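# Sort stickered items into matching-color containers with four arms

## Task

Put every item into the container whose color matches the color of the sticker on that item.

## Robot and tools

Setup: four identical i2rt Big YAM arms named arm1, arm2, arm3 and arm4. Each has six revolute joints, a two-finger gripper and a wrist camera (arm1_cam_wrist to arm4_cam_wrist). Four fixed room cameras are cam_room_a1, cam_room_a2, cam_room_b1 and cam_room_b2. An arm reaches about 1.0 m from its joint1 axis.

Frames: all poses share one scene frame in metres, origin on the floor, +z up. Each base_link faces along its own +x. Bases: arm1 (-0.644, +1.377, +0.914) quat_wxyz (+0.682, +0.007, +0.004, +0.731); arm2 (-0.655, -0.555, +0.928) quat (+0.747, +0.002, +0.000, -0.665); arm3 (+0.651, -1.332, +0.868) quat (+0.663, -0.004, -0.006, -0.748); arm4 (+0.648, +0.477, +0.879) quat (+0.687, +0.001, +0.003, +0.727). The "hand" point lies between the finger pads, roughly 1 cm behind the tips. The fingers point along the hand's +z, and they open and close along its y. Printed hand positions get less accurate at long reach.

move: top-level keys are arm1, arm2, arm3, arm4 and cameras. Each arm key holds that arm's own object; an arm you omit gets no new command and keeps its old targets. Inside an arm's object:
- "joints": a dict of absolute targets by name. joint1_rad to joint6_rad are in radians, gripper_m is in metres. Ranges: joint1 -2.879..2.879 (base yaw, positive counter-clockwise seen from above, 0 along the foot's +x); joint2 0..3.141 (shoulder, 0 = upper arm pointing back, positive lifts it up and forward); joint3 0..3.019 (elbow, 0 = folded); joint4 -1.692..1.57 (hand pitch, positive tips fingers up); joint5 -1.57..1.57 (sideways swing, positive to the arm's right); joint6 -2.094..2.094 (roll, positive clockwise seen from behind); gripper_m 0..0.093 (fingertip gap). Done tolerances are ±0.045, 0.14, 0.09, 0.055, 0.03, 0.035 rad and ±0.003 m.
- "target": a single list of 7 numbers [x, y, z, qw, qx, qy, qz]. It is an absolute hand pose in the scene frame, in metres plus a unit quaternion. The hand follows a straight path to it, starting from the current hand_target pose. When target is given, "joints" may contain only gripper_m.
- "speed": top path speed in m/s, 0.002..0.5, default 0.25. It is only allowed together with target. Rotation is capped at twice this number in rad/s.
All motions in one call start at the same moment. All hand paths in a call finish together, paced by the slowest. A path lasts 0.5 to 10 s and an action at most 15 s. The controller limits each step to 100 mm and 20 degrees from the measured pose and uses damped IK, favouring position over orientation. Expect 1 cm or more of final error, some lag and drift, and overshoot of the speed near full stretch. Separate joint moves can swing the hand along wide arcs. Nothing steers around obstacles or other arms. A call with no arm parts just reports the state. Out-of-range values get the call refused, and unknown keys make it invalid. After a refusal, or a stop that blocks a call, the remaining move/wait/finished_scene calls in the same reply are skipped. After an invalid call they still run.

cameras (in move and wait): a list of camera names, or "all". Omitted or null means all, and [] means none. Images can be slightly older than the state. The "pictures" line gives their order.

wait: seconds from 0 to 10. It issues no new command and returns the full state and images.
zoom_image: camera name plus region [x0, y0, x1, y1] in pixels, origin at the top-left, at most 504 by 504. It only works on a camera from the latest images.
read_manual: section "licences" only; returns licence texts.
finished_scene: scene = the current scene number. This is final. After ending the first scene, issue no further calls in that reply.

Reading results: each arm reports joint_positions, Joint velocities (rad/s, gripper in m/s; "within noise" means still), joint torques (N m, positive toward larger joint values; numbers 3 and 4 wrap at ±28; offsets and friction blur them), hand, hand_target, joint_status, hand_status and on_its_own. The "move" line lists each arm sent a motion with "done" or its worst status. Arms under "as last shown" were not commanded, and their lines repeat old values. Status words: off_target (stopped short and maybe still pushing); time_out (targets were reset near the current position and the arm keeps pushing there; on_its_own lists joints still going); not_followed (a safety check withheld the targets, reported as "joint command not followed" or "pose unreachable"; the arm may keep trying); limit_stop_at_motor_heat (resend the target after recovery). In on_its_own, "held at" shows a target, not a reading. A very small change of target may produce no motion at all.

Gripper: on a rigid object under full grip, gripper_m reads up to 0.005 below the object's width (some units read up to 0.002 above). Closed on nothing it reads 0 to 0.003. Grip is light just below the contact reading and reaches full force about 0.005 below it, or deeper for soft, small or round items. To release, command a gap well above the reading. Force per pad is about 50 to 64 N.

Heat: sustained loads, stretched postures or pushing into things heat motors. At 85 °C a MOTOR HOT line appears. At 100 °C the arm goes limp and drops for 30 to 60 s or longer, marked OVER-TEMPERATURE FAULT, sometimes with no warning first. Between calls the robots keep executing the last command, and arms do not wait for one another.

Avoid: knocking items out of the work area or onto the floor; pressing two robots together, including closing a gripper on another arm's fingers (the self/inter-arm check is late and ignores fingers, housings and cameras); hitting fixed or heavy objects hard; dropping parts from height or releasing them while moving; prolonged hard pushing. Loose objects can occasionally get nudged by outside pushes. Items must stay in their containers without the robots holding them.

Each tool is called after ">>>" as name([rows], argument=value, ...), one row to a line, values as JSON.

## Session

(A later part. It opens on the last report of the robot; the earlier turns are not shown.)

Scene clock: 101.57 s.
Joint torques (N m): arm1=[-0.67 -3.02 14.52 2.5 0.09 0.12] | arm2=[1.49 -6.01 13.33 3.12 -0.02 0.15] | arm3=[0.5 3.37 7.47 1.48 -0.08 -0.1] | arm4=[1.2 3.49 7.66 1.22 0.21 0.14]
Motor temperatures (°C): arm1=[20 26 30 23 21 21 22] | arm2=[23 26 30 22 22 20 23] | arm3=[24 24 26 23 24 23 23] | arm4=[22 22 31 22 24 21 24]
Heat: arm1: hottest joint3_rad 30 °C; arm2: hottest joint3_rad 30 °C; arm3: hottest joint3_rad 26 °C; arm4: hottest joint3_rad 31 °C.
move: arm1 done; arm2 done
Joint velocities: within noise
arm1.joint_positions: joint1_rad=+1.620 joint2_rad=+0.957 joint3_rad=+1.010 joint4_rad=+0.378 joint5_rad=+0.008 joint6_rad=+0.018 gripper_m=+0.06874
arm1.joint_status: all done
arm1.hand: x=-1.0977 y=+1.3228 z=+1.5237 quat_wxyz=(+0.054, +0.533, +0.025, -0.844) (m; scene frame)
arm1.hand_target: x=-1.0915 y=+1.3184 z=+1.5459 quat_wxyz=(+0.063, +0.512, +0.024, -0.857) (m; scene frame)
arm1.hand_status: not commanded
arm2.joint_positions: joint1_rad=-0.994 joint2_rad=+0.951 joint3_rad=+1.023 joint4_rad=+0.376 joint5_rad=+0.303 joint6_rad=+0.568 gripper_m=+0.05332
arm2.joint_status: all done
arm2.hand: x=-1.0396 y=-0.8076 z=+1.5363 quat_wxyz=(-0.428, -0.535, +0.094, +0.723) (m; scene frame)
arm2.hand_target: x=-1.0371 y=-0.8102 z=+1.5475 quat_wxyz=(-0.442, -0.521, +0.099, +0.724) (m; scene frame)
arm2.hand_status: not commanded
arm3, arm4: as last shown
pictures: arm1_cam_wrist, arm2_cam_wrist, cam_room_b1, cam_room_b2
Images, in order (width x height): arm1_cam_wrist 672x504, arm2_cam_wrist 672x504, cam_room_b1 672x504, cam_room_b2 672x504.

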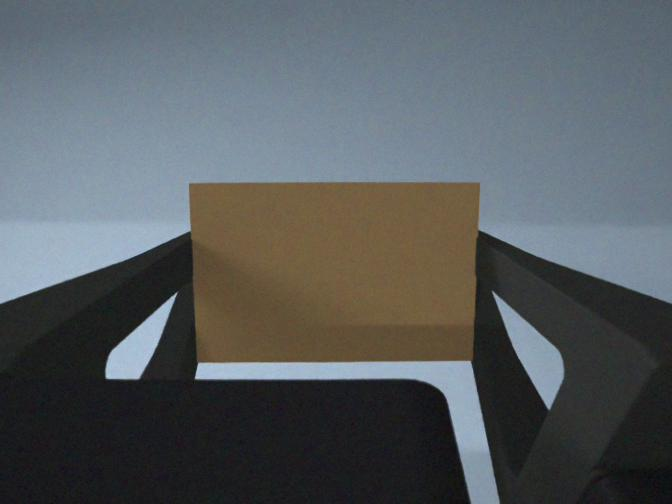

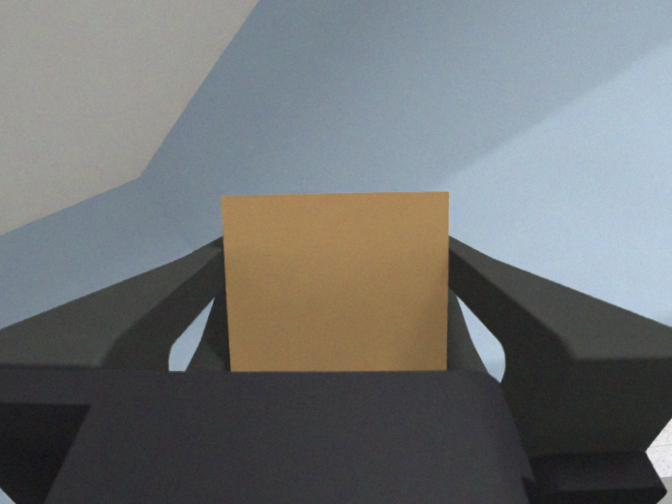

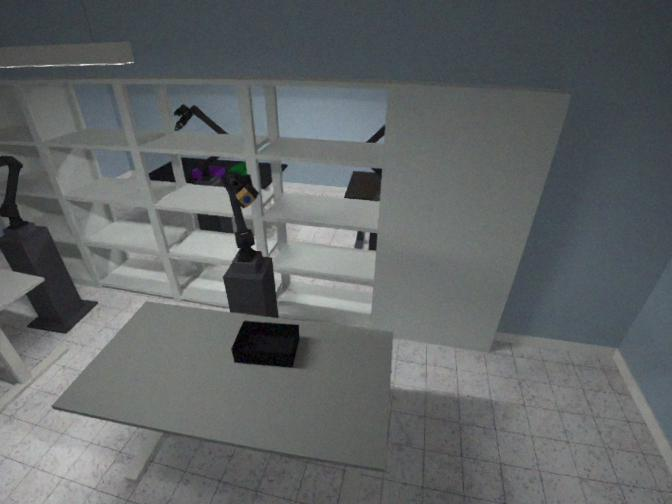

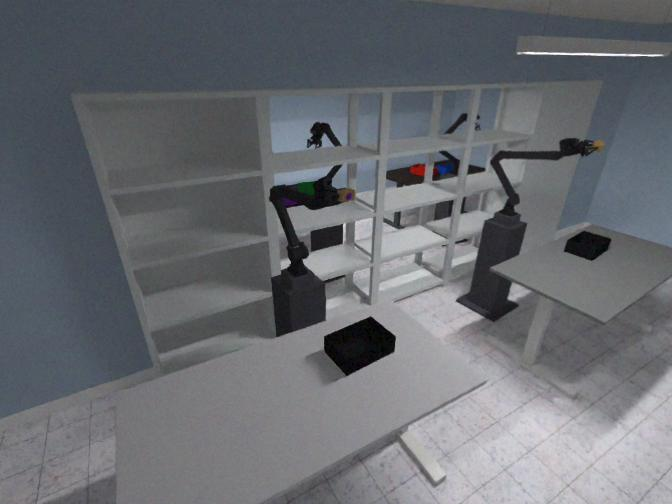

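>>> move(arm1={"joints": {"joint2_rad": 0.7, "joint3_rad": 1.2, "joint4_rad": -1.3, "joint5_rad": 0, "joint6_rad": 0}}, arm2={"joints": {"joint2_rad": 0.7, "joint3_rad": 1.2, "joint4_rad": -1.3, "joint5_rad": 0, "joint6_rad": 0}}, cameras=[])

>>> move(arm1={"joints": {"joint1_rad": -0.3}}, arm2={"joints": {"joint1_rad": 1.14}}, cameras=[])

>>> move(arm1={"joints": {"joint1_rad": -2.412}}, arm2={"joints": {"joint2_rad": 1.0, "joint3_rad": 0.96, "joint4_rad": -0.95}}, cameras=[])

>>> move(arm1={"joints": {"joint2_rad": 0.96, "joint3_rad": 1.04, "joint4_rad": -1.04}}, arm2={"target": [0.04, -0.78, 1.155, 0.2970, 0.1484, 0.9421, -0.0468], "speed": 0.25}, cameras=["arm2_cam_wrist", "arm1_cam_wrist"])

Scene clock: 117.60 s.
Joint torques (N m): arm1=[-1.03 0.38 12.03 1.11 -0.01 -0.03] | arm2=[1.32 -3.25 11 1.68 -0.18 -0.07] | arm3=[0.38 3.25 7.43 1.43 -0.08 -0.1] | arm4=[1.08 3.02 7.57 1.21 0.21 0.15]
Motor temperatures (°C): arm1=[20 25 32 23 21 21 22] | arm2=[23 26 32 22 22 20 24] | arm3=[24 24 26 23 24 23 23] | arm4=[22 22 31 22 24 21 24]
Heat: arm1: hottest joint3_rad 32 °C; arm2: hottest joint3_rad 32 °C; arm3: hottest joint3_rad 26 °C; arm4: hottest joint3_rad 31 °C.
move: arm1 done; arm2 done
Joint velocities: within noise
arm1.joint_positions: joint1_rad=+1.620 joint2_rad=+0.711 joint3_rad=+1.183 joint4_rad=-1.292 joint5_rad=+0.002 joint6_rad=+0.008 gripper_m=+0.06874
arm1.joint_status: all done
arm1.hand: x=-0.9238 y=+1.3431 z=+1.3395 quat_wxyz=(+0.020, +0.926, +0.051, -0.373) (m; scene frame)
arm1.hand_target: x=-0.9187 y=+1.3401 z=+1.3497 quat_wxyz=(+0.022, +0.922, +0.060, -0.382) (m; scene frame)
arm1.hand_status: not commanded
arm2.joint_positions: joint1_rad=-0.993 joint2_rad=+0.711 joint3_rad=+1.198 joint4_rad=-1.288 joint5_rad=+0.004 joint6_rad=+0.015 gripper_m=+0.05330
arm2.joint_status: all done
arm2.hand: x=-0.8789 y=-0.7411 z=+1.3566 quat_wxyz=(-0.128, -0.875, -0.309, +0.351) (m; scene frame)
arm2.hand_target: x=-0.8729 y=-0.7397 z=+1.3588 quat_wxyz=(-0.128, -0.871, -0.319, +0.352) (m; scene frame)
arm2.hand_status: not commanded
arm3, arm4: as last shown
pictures: none
No camera images: "cameras" was empty.

Scene clock: 119.63 s.
Joint torques (N m): arm1=[-2.55 0.5 12.25 1.13 -0.06 -0.06] | arm2=[1.08 -3.14 11.03 1.69 0.08 -0.07] | arm3=[0.62 3.37 7.45 1.48 -0.09 -0.1] | arm4=[0.62 3.72 7.69 1.25 0.21 0.14]
Motor temperatures (°C): arm1=[20 25 32 23 21 21 22] | arm2=[23 26 32 22 22 20 24] | arm3=[24 24 26 23 24 23 23] | arm4=[22 22 31 22 24 21 24]
Heat: arm1: hottest joint3_rad 32 °C; arm2: hottest joint3_rad 32 °C; arm3: hottest joint3_rad 26 °C; arm4: hottest joint3_rad 31 °C.
move: arm1 done; arm2 done
Joint velocities: within noise
arm1.joint_positions: joint1_rad=-0.293 joint2_rad=+0.711 joint3_rad=+1.183 joint4_rad=-1.292 joint5_rad=+0.002 joint6_rad=+0.006 gripper_m=+0.06877
arm1.joint_status: all done
arm1.hand: x=-0.5721 y=+1.6574 z=+1.3349 quat_wxyz=(-0.281, +0.575, -0.732, -0.234) (m; scene frame)
arm1.hand_target: x=-0.5715 y=+1.6526 z=+1.3451 quat_wxyz=(-0.290, +0.573, -0.728, -0.239) (m; scene frame)
arm1.hand_status: not commanded
arm2.joint_positions: joint1_rad=+1.136 joint2_rad=+0.711 joint3_rad=+1.198 joint4_rad=-1.288 joint5_rad=-0.002 joint6_rad=+0.014 gripper_m=+0.05323
arm2.joint_status: all done
arm2.hand: x=-0.3811 y=-0.6472 z=+1.3579 quat_wxyz=(-0.372, -0.153, -0.914, +0.054) (m; scene frame)
arm2.hand_target: x=-0.3860 y=-0.6448 z=+1.3600 quat_wxyz=(-0.372, -0.146, -0.915, +0.057) (m; scene frame)
arm2.hand_status: not commanded
arm3: as last shown
arm4.joint_positions: joint1_rad=+0.296 joint2_rad=+0.590 joint3_rad=+1.392 joint4_rad=-1.500 joint5_rad=-0.003 joint6_rad=-0.011 gripper_m=+0.09398
arm4.joint_status: not commanded
arm4.hand: x=+0.5811 y=+0.6671 z=+1.3917 quat_wxyz=(-0.240, +0.746, -0.515, -0.347) (m; scene frame)
arm4.hand_target: x=+0.5798 y=+0.6701 z=+1.3934 quat_wxyz=(-0.238, +0.744, -0.519, -0.347) (m; scene frame)
arm4.hand_status: not commanded
pictures: none
No camera images: "cameras" was empty.

Scene clock: 121.67 s.
Joint torques (N m): arm1=[-2.67 -0.03 12.19 1.11 -0.08 -0.05] | arm2=[1.14 -8.35 12.82 2.63 0.08 -0.07] | arm3=[0.44 3.43 7.46 1.42 -0.08 -0.11] | arm4=[1.26 3.72 7.68 1.21 0.18 0.14]
Motor temperatures (°C): arm1=[20 25 33 23 21 21 22] | arm2=[23 26 32 22 22 20 24] | arm3=[24 24 26 23 24 23 23] | arm4=[22 22 31 22 24 21 24]
Heat: arm1: hottest joint3_rad 33 °C; arm2: hottest joint3_rad 32 °C; arm3: hottest joint3_rad 26 °C; arm4: hottest joint3_rad 31 °C.
move: arm1 done; arm2 done
Joint velocities: within noise
arm1.joint_positions: joint1_rad=-2.406 joint2_rad=+0.711 joint3_rad=+1.183 joint4_rad=-1.292 joint5_rad=+0.002 joint6_rad=+0.005 gripper_m=+0.06881
arm1.joint_status: all done
arm1.hand: x=-0.4297 y=+1.1755 z=+1.3314 quat_wxyz=(-0.332, -0.350, -0.865, +0.138) (m; scene frame)
arm1.hand_target: x=-0.4339 y=+1.1776 z=+1.3417 quat_wxyz=(-0.341, -0.348, -0.861, +0.143) (m; scene frame)
arm1.hand_status: not commanded
arm2.joint_positions: joint1_rad=+1.136 joint2_rad=+1.010 joint3_rad=+0.945 joint4_rad=-0.970 joint5_rad=-0.002 joint6_rad=+0.014 gripper_m=+0.05323
arm2.joint_status: all done
arm2.hand: x=-0.2892 y=-0.6768 z=+1.1777 quat_wxyz=(-0.262, -0.159, -0.951, +0.037) (m; scene frame)
arm2.hand_target: x=-0.2828 y=-0.6776 z=+1.1916 quat_wxyz=(-0.283, -0.150, -0.946, +0.043) (m; scene frame)
arm2.hand_status: not commanded
arm3.joint_positions: joint1_rad=-0.189 joint2_rad=+0.593 joint3_rad=+1.401 joint4_rad=-1.498 joint5_rad=+0.002 joint6_rad=+0.005 gripper_m=+0.09398
arm3.joint_status: not commanded
arm3.hand: x=+0.5883 y=-1.5157 z=+1.3867 quat_wxyz=(-0.257, -0.731, -0.529, +0.348) (m; scene frame)
arm3.hand_target: x=+0.5858 y=-1.5175 z=+1.3846 quat_wxyz=(-0.252, -0.734, -0.528, +0.345) (m; scene frame)
arm3.hand_status: not commanded
arm4: as last shown
pictures: none
No camera images: "cameras" was empty.

Scene clock: 123.73 s.
Joint torques (N m): arm1=[-2.73 -4.25 13.85 1.81 -0.05 -0.04] | arm2=[1.38 -20.01 17.26 1.33 0.16 -0.07] | arm3=[0.5 3.31 7.46 1.47 -0.09 -0.1] | arm4=[0.97 3.31 7.64 1.25 0.23 0.14]
Motor temperatures (°C): arm1=[20 25 33 23 21 21 22] | arm2=[23 26 33 22 22 20 24] | arm3=[24 24 26 23 24 23 23] | arm4=[22 22 31 22 24 21 24]
Heat: arm1: hottest joint3_rad 33 °C; arm2: hottest joint3_rad 33 °C; arm3: hottest joint3_rad 26 °C; arm4: hottest joint3_rad 31 °C.
move: arm1 done; arm2 off_target
Joint velocities: within noise
arm1.joint_positions: joint1_rad=-2.406 joint2_rad=+0.970 joint3_rad=+1.015 joint4_rad=-1.058 joint5_rad=+0.002 joint6_rad=+0.005 gripper_m=+0.06881
arm1.joint_status: all done
arm1.hand: x=-0.3684 y=+1.1149 z=+1.1974 quat_wxyz=(-0.248, -0.361, -0.893, +0.105) (m; scene frame)
arm1.hand_target: x=-0.3649 y=+1.1087 z=+1.2162 quat_wxyz=(-0.271, -0.359, -0.886, +0.115) (m; scene frame)
arm1.hand_status: not commanded
arm2.joint_positions: joint1_rad=+1.136 joint2_rad=+1.875 joint3_rad=+1.725 joint4_rad=-0.846 joint5_rad=+0.001 joint6_rad=+0.014 gripper_m=+0.05323
arm2.joint_status: not commanded
arm2.hand: x=+0.0212 y=-0.7794 z=+1.1353 quat_wxyz=(-0.281, -0.159, -0.945, +0.042) (m; scene frame)
arm2.hand_target: x=+0.0385 y=-0.7794 z=+1.1552 quat_wxyz=(-0.298, -0.149, -0.942, +0.047) (m; scene frame)
arm2.hand_status: off_target (0.027 m and 2.3 deg from the pose sent, 0.346 m and 4.4 deg at the start)
arm3, arm4: as last shown
pictures: arm1_cam_wrist, arm2_cam_wrist
Images, in order (width x height): arm1_cam_wrist 672x504, arm2_cam_wrist 672x504.

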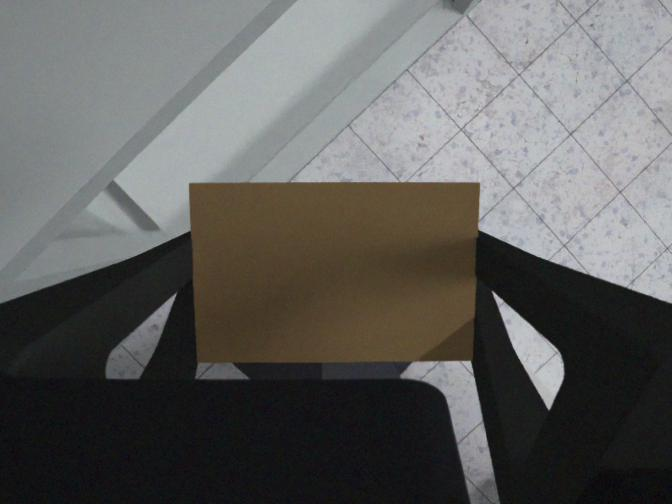

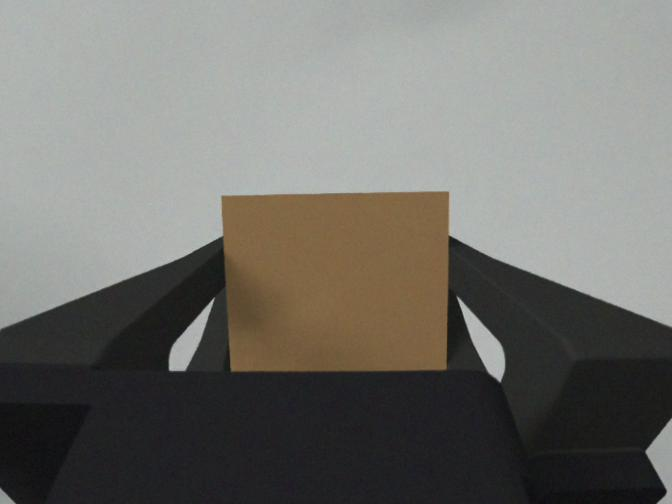

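>>> move(arm1={"target": [-0.06, 0.81, 1.16, 0.2786, 0.3588, 0.8836, -0.1131], "speed": 0.25}, arm2={"target": [0.045, -0.78, 1.085, 0.2970, 0.1484, 0.9421, -0.0468], "speed": 0.1}, cameras=[])

>>> move(arm1={"target": [-0.06, 0.81, 1.08, 0.2786, 0.3588, 0.8836, -0.1131], "speed": 0.1}, arm2={"target": [0.045, -0.78, 1.063, 0.2970, 0.1484, 0.9421, -0.0468], "speed": 0.06}, cameras=[])

Scene clock: 131.93 s.
Joint torques (N m): arm1=[-2.67 -20.54 17.89 0.72 -0.04 0.04] | arm2=[1.49 -19.84 10.74 2.85 0.15 -0.04] | arm3=[0.56 3.37 7.43 1.5 -0.08 -0.11] | arm4=[1.08 3.55 7.53 1.26 0.19 0.14]
Motor temperatures (°C): arm1=[20 25 33 23 21 21 22] | arm2=[23 26 33 22 22 20 24] | arm3=[24 24 26 23 24 23 23] | arm4=[22 22 31 22 24 21 24]
Heat: arm1: hottest joint3_rad 33 °C; arm2: hottest joint3_rad 33 °C; arm3: hottest joint3_rad 26 °C; arm4: hottest joint3_rad 31 °C.
move: arm1 off_target; arm2 off_target
Joint velocities: within noise
arm1.joint_positions: joint1_rad=-2.406 joint2_rad=+2.140 joint3_rad=+2.193 joint4_rad=-1.057 joint5_rad=-0.008 joint6_rad=+0.005 gripper_m=+0.06881
arm1.joint_status: not commanded
arm1.hand: x=-0.0649 y=+0.8243 z=+1.1269 quat_wxyz=(-0.253, -0.360, -0.892, +0.102) (m; scene frame)
arm1.hand_target: x=-0.0617 y=+0.8117 z=+1.1601 quat_wxyz=(-0.279, -0.359, -0.883, +0.114) (m; scene frame)
arm1.hand_status: off_target (0.036 m and 3.3 deg from the pose sent, 0.435 m and 3.8 deg at the start)
arm2.joint_positions: joint1_rad=+1.137 joint2_rad=+1.916 joint3_rad=+1.694 joint4_rad=-0.722 joint5_rad=+0.002 joint6_rad=+0.014 gripper_m=+0.05323
arm2.joint_status: not commanded
arm2.hand: x=+0.0399 y=-0.7845 z=+1.1074 quat_wxyz=(-0.305, -0.157, -0.938, +0.046) (m; scene frame)
arm2.hand_target: x=+0.0442 y=-0.7798 z=+1.0852 quat_wxyz=(-0.297, -0.148, -0.942, +0.047) (m; scene frame)
arm2.hand_status: off_target (0.023 m and 1.4 deg from the pose sent, 0.055 m and 2.3 deg at the start)
arm3, arm4: as last shown
pictures: none
No camera images: "cameras" was empty.

Scene clock: 133.37 s.
Joint torques (N m): arm1=[-3.08 -19.72 12.03 2.06 -0.01 0] | arm2=[1.49 -19.55 10.51 2.81 0.15 -0.05] | arm3=[0.5 3.25 7.47 1.5 -0.09 -0.11] | arm4=[0.97 3.43 7.62 1.18 0.16 0.16]
Motor temperatures (°C): arm1=[20 25 33 23 21 21 22] | arm2=[23 26 33 22 22 20 24] | arm3=[24 24 26 23 24 23 23] | arm4=[22 22 31 22 24 21 24]
Heat: arm1: hottest joint3_rad 33 °C; arm2: hottest joint3_rad 33 °C; arm3: hottest joint3_rad 26 °C; arm4: hottest joint3_rad 31 °C.
move: arm1 done; arm2 off_target
Joint velocities: within noise
arm1.joint_positions: joint1_rad=-2.406 joint2_rad=+2.141 joint3_rad=+2.060 joint4_rad=-0.881 joint5_rad=-0.008 joint6_rad=+0.005 gripper_m=+0.06881
arm1.joint_status: not commanded
arm1.hand: x=-0.0597 y=+0.8187 z=+1.0814 quat_wxyz=(-0.272, -0.357, -0.887, +0.109) (m; scene frame)
arm1.hand_target: x=-0.0602 y=+0.8101 z=+1.0800 quat_wxyz=(-0.279, -0.359, -0.884, +0.113) (m; scene frame)
arm1.hand_status: done (0.009 m and 0.9 deg from the pose sent, 0.049 m and 3.3 deg at the start)
arm2.joint_positions: joint1_rad=+1.137 joint2_rad=+1.931 joint3_rad=+1.660 joint4_rad=-0.672 joint5_rad=+0.002 joint6_rad=+0.014 gripper_m=+0.05323
arm2.joint_status: not commanded
arm2.hand: x=+0.0408 y=-0.7847 z=+1.0871 quat_wxyz=(-0.306, -0.157, -0.938, +0.046) (m; scene frame)
arm2.hand_target: x=+0.0441 y=-0.7797 z=+1.0633 quat_wxyz=(-0.297, -0.148, -0.942, +0.047) (m; scene frame)
arm2.hand_status: off_target (0.025 m and 1.5 deg from the pose sent, 0.045 m and 1.4 deg at the start)
arm3, arm4: as last shown
pictures: none
No camera images: "cameras" was empty.

>>> move(arm1={"target": [-0.06, 0.805, 1.055, 0.2786, 0.3588, 0.8836, -0.1131], "speed": 0.08}, arm2={"target": [0.045, -0.78, 1.04, 0.2970, 0.1484, 0.9421, -0.0468], "speed": 0.06}, cameras=[])

>>> move(arm1={"target": [-0.06, 0.805, 1.04, 0.2786, 0.3588, 0.8836, -0.1131], "speed": 0.05}, arm2={"target": [0.045, -0.78, 1.028, 0.2970, 0.1484, 0.9421, -0.0468], "speed": 0.05}, cameras=["arm1_cam_wrist", "arm2_cam_wrist"])

Scene clock: 140.43 s.
Joint torques (N m): arm1=[-2.84 -19.6 12.05 1.81 -0.06 -0.04] | arm2=[1.38 -19.9 10.5 2.82 0.13 -0.06] | arm3=[0.5 3.25 7.47 1.44 -0.08 -0.1] | arm4=[1.03 3.19 7.71 1.33 0.23 0.15]
Motor temperatures (°C): arm1=[20 25 33 23 21 21 22] | arm2=[23 26 33 22 22 20 24] | arm3=[24 24 26 23 24 23 23] | arm4=[22 22 31 22 24 21 24]
Heat: arm1: hottest joint3_rad 33 °C; arm2: hottest joint3_rad 33 °C; arm3: hottest joint3_rad 26 °C; arm4: hottest joint3_rad 31 °C.
move: arm1 off_target; arm2 off_target
Joint velocities: within noise
arm1.joint_positions: joint1_rad=-2.407 joint2_rad=+2.161 joint3_rad=+2.031 joint4_rad=-0.832 joint5_rad=-0.010 joint6_rad=+0.005 gripper_m=+0.06881
arm1.joint_status: not commanded
arm1.hand: x=-0.0577 y=+0.8157 z=+1.0579 quat_wxyz=(-0.273, -0.357, -0.887, +0.109) (m; scene frame)
arm1.hand_target: x=-0.0603 y=+0.8052 z=+1.0551 quat_wxyz=(-0.279, -0.359, -0.884, +0.113) (m; scene frame)
arm1.hand_status: off_target (0.011 m and 0.9 deg from the pose sent, 0.030 m and 0.9 deg at the start)
arm2.joint_positions: joint1_rad=+1.137 joint2_rad=+1.954 joint3_rad=+1.628 joint4_rad=-0.620 joint5_rad=+0.002 joint6_rad=+0.014 gripper_m=+0.05323
arm2.joint_status: not commanded
arm2.hand: x=+0.0413 y=-0.7848 z=+1.0614 quat_wxyz=(-0.304, -0.157, -0.938, +0.046) (m; scene frame)
arm2.hand_target: x=+0.0443 y=-0.7798 z=+1.0403 quat_wxyz=(-0.297, -0.148, -0.942, +0.047) (m; scene frame)
arm2.hand_status: off_target (0.022 m and 1.4 deg from the pose sent, 0.047 m and 1.5 deg at the start)
arm3, arm4: as last shown
pictures: none
No camera images: "cameras" was empty.

Scene clock: 141.40 s.
Joint torques (N m): arm1=[-3.43 -19.14 11.59 2.07 0.02 -0.05] | arm2=[1.49 -19.72 10.25 2.82 0.14 -0.05] | arm3=[0.44 3.25 7.46 1.46 -0.09 -0.1] | arm4=[1.08 3.49 7.68 1.22 0.23 0.17]
Motor temperatures (°C): arm1=[20 25 33 23 21 21 22] | arm2=[23 26 33 22 22 20 24] | arm3=[24 23 26 23 24 23 23] | arm4=[22 22 31 22 24 21 24]
Heat: arm1: hottest joint3_rad 33 °C; arm2: hottest joint3_rad 33 °C; arm3: hottest joint3_rad 26 °C; arm4: hottest joint3_rad 31 °C.
move: arm1 off_target; arm2 off_target
Joint velocities: within noise
arm1.joint_positions: joint1_rad=-2.407 joint2_rad=+2.165 joint3_rad=+2.007 joint4_rad=-0.797 joint5_rad=-0.010 joint6_rad=+0.005 gripper_m=+0.06881
arm1.joint_status: not commanded
arm1.hand: x=-0.0572 y=+0.8151 z=+1.0472 quat_wxyz=(-0.276, -0.357, -0.886, +0.110) (m; scene frame)
arm1.hand_target: x=-0.0603 y=+0.8052 z=+1.0402 quat_wxyz=(-0.279, -0.359, -0.884, +0.113) (m; scene frame)
arm1.hand_status: off_target (0.013 m and 0.6 deg from the pose sent, 0.021 m and 0.9 deg at the start)
arm2.joint_positions: joint1_rad=+1.137 joint2_rad=+1.962 joint3_rad=+1.614 joint4_rad=-0.593 joint5_rad=+0.002 joint6_rad=+0.014 gripper_m=+0.05323
arm2.joint_status: not commanded
arm2.hand: x=+0.0422 y=-0.7851 z=+1.0528 quat_wxyz=(-0.307, -0.157, -0.938, +0.046) (m; scene frame)
arm2.hand_target: x=+0.0442 y=-0.7798 z=+1.0285 quat_wxyz=(-0.297, -0.148, -0.942, +0.047) (m; scene frame)
arm2.hand_status: off_target (0.025 m and 1.6 deg from the pose sent, 0.034 m and 1.4 deg at the start)
arm3, arm4: as last shown
pictures: arm1_cam_wrist, arm2_cam_wrist
Images, in order (width x height): arm1_cam_wrist 672x504, arm2_cam_wrist 672x504.

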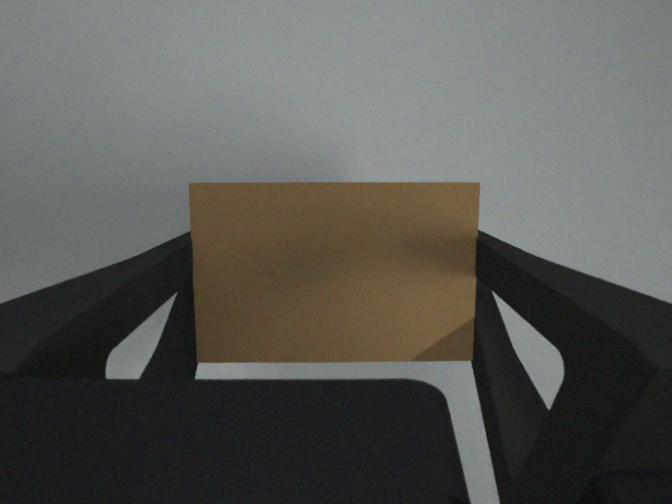

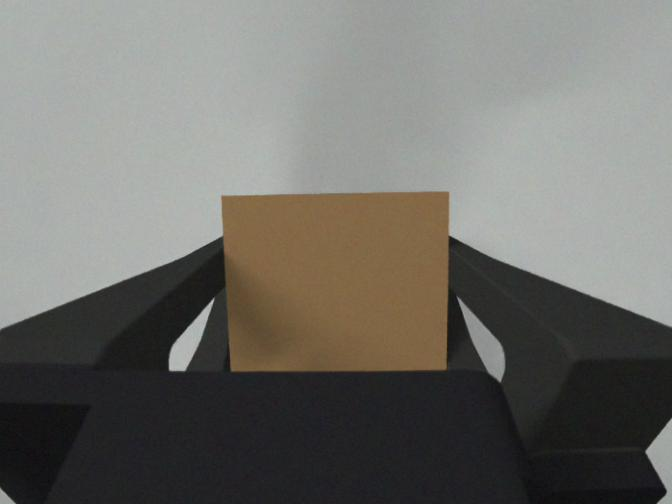

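>>> move(arm1={"target": [-0.06, 0.805, 1.025, 0.2786, 0.3588, 0.8836, -0.1131], "speed": 0.05}, arm2={"target": [0.045, -0.78, 1.012, 0.2970, 0.1484, 0.9421, -0.0468], "speed": 0.05}, cameras=[])

>>> move(arm1={"target": [-0.06, 0.805, 1.013, 0.2786, 0.3588, 0.8836, -0.1131], "speed": 0.04}, arm2={"target": [0.045, -0.78, 1.0, 0.2970, 0.1484, 0.9421, -0.0468], "speed": 0.04}, cameras=["arm1_cam_wrist", "arm2_cam_wrist"])

Scene clock: 148.80 s.
Joint torques (N m): arm1=[-3.37 -20.42 11.89 2.02 -0.01 -0.04] | arm2=[1.32 -19.78 10.13 2.71 0.12 -0.05] | arm3=[0.44 3.37 7.47 1.47 -0.08 -0.1] | arm4=[0.91 3.43 7.73 1.35 0.19 0.14]
Motor temperatures (°C): arm1=[20 25 34 23 21 21 22] | arm2=[23 27 32 22 22 20 24] | arm3=[24 23 26 23 24 23 23] | arm4=[22 22 31 22 24 21 24]
Heat: arm1: hottest joint3_rad 34 °C; arm2: hottest joint3_rad 32 °C; arm3: hottest joint3_rad 26 °C; arm4: hottest joint3_rad 31 °C.
move: arm1 off_target; arm2 off_target
Joint velocities: within noise
arm1.joint_positions: joint1_rad=-2.407 joint2_rad=+2.176 joint3_rad=+1.983 joint4_rad=-0.764 joint5_rad=-0.010 joint6_rad=+0.005 gripper_m=+0.06881
arm1.joint_status: not commanded
arm1.hand: x=-0.0573 y=+0.8150 z=+1.0306 quat_wxyz=(-0.275, -0.357, -0.886, +0.110) (m; scene frame)
arm1.hand_target: x=-0.0603 y=+0.8052 z=+1.0250 quat_wxyz=(-0.278, -0.359, -0.884, +0.113) (m; scene frame)
arm1.hand_status: off_target (0.012 m and 0.7 deg from the pose sent, 0.024 m and 0.6 deg at the start)
arm2.joint_positions: joint1_rad=+1.137 joint2_rad=+1.978 joint3_rad=+1.596 joint4_rad=-0.556 joint5_rad=+0.002 joint6_rad=+0.013 gripper_m=+0.05323
arm2.joint_status: not commanded
arm2.hand: x=+0.0432 y=-0.7854 z=+1.0377 quat_wxyz=(-0.308, -0.157, -0.937, +0.046) (m; scene frame)
arm2.hand_target: x=+0.0441 y=-0.7797 z=+1.0123 quat_wxyz=(-0.297, -0.148, -0.942, +0.047) (m; scene frame)
arm2.hand_status: off_target (0.026 m and 1.7 deg from the pose sent, 0.041 m and 1.6 deg at the start)
arm3, arm4: as last shown
pictures: none
No camera images: "cameras" was empty.

Scene clock: 149.77 s.
Joint torques (N m): arm1=[-3.14 -19.08 11.22 2.04 -0.07 -0.02] | arm2=[1.38 -18.84 9.54 2.78 0.11 -0.06] | arm3=[0.44 3.49 7.43 1.46 -0.08 -0.1] | arm4=[0.85 3.14 7.58 1.28 0.2 0.14]
Motor temperatures (°C): arm1=[20 25 34 23 21 21 22] | arm2=[23 27 32 22 22 20 24] | arm3=[24 23 26 23 24 23 23] | arm4=[22 22 31 22 24 21 24]
Heat: arm1: hottest joint3_rad 34 °C; arm2: hottest joint3_rad 32 °C; arm3: hottest joint3_rad 26 °C; arm4: hottest joint3_rad 31 °C.
move: arm1 off_target; arm2 off_target
Joint velocities: within noise
arm1.joint_positions: joint1_rad=-2.407 joint2_rad=+2.179 joint3_rad=+1.968 joint4_rad=-0.737 joint5_rad=-0.010 joint6_rad=+0.005 gripper_m=+0.06881
arm1.joint_status: not commanded
arm1.hand: x=-0.0564 y=+0.8141 z=+1.0248 quat_wxyz=(-0.279, -0.357, -0.885, +0.111) (m; scene frame)
arm1.hand_target: x=-0.0603 y=+0.8054 z=+1.0131 quat_wxyz=(-0.278, -0.359, -0.884, +0.113) (m; scene frame)
arm1.hand_status: off_target (0.015 m and 0.3 deg from the pose sent, 0.021 m and 0.7 deg at the start)
arm2.joint_positions: joint1_rad=+1.137 joint2_rad=+1.978 joint3_rad=+1.588 joint4_rad=-0.530 joint5_rad=+0.002 joint6_rad=+0.013 gripper_m=+0.05323
arm2.joint_status: not commanded
arm2.hand: x=+0.0455 y=-0.7861 z=+1.0377 quat_wxyz=(-0.317, -0.156, -0.934, +0.048) (m; scene frame)
arm2.hand_target: x=+0.0433 y=-0.7795 z=+1.0008 quat_wxyz=(-0.297, -0.148, -0.942, +0.047) (m; scene frame)
arm2.hand_status: off_target (0.038 m and 2.6 deg from the pose sent, 0.038 m and 1.7 deg at the start)
arm3: as last shown
arm4.joint_positions: joint1_rad=+0.296 joint2_rad=+0.590 joint3_rad=+1.392 joint4_rad=-1.500 joint5_rad=-0.003 joint6_rad=-0.011 gripper_m=+0.09398
arm4.joint_status: not commanded
arm4.hand: x=+0.5811 y=+0.6671 z=+1.3917 quat_wxyz=(-0.240, +0.746, -0.515, -0.347) (m; scene frame)
arm4.hand_target: x=+0.5798 y=+0.6701 z=+1.3934 quat_wxyz=(-0.238, +0.744, -0.519, -0.347) (m; scene frame)
arm4.hand_status: not commanded
pictures: arm1_cam_wrist, arm2_cam_wrist
Images, in order (width x height): arm1_cam_wrist 672x504, arm2_cam_wrist 672x504.

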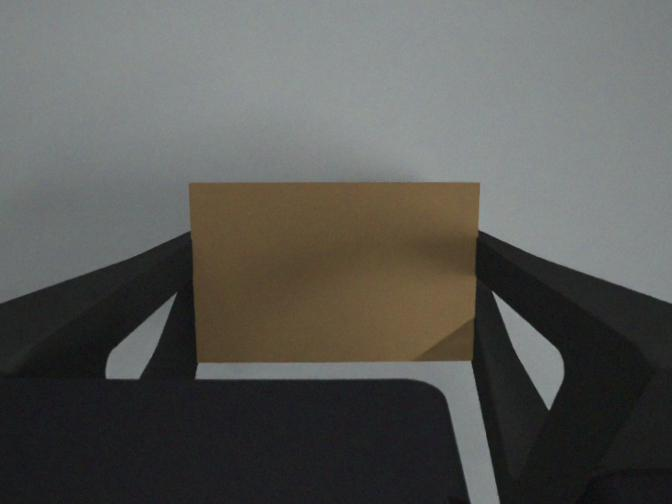

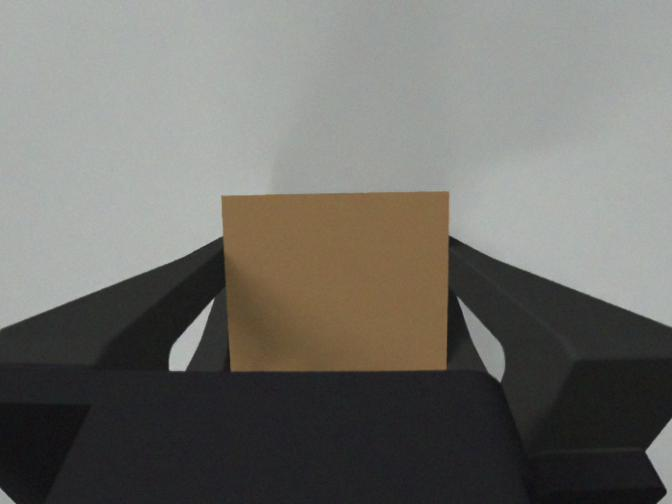

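>>> move(arm1={"target": [-0.06, 0.805, 1.0, 0.2786, 0.3588, 0.8836, -0.1131], "speed": 0.04}, arm2={"joints": {"gripper_m": 0.085}}, cameras=["arm1_cam_wrist", "arm2_cam_wrist"])

Scene clock: 154.17 s.
Joint torques (N m): arm1=[-3.02 -18.37 10.37 1.81 -0.02 -0.01] | arm2=[1.38 -19.55 9.47 2.7 0.11 -0.05] | arm3=[0.38 3.14 7.45 1.48 -0.08 -0.11] | arm4=[1.03 3.6 7.61 1.24 0.19 0.14]
Motor temperatures (°C): arm1=[20 25 34 23 21 21 22] | arm2=[23 27 32 22 22 20 24] | arm3=[24 23 26 23 24 23 23] | arm4=[22 22 31 22 24 21 24]
Heat: arm1: hottest joint3_rad 34 °C; arm2: hottest joint3_rad 32 °C; arm3: hottest joint3_rad 26 °C; arm4: hottest joint3_rad 31 °C.
move: arm1 off_target; arm2 done
Joint velocities: within noise
arm1.joint_positions: joint1_rad=-2.407 joint2_rad=+2.179 joint3_rad=+1.959 joint4_rad=-0.707 joint5_rad=-0.010 joint6_rad=+0.005 gripper_m=+0.06881
arm1.joint_status: not commanded
arm1.hand: x=-0.0541 y=+0.8118 z=+1.0242 quat_wxyz=(-0.288, -0.355, -0.882, +0.115) (m; scene frame)
arm1.hand_target: x=-0.0606 y=+0.8057 z=+1.0003 quat_wxyz=(-0.279, -0.359, -0.884, +0.113) (m; scene frame)
arm1.hand_status: off_target (0.026 m and 1.2 deg from the pose sent, 0.027 m and 0.3 deg at the start)
arm2.joint_positions: joint1_rad=+1.137 joint2_rad=+1.985 joint3_rad=+1.588 joint4_rad=-0.529 joint5_rad=+0.002 joint6_rad=+0.013 gripper_m=+0.08493
arm2.joint_status: all done
arm2.hand: x=+0.0456 y=-0.7862 z=+1.0324 quat_wxyz=(-0.314, -0.156, -0.935, +0.047) (m; scene frame)
arm2.hand_target: x=+0.0434 y=-0.7795 z=+1.0009 quat_wxyz=(-0.297, -0.148, -0.942, +0.047) (m; scene frame)
arm2.hand_status: not commanded
arm3.joint_positions: joint1_rad=-0.189 joint2_rad=+0.593 joint3_rad=+1.401 joint4_rad=-1.498 joint5_rad=+0.002 joint6_rad=+0.005 gripper_m=+0.09398
arm3.joint_status: not commanded
arm3.hand: x=+0.5883 y=-1.5157 z=+1.3867 quat_wxyz=(-0.257, -0.731, -0.529, +0.348) (m; scene frame)
arm3.hand_target: x=+0.5858 y=-1.5175 z=+1.3846 quat_wxyz=(-0.252, -0.734, -0.528, +0.345) (m; scene frame)
arm3.hand_status: not commanded
arm4: as last shown
pictures: arm1_cam_wrist, arm2_cam_wrist
Images, in order (width x height): arm1_cam_wrist 672x504, arm2_cam_wrist 672x504.

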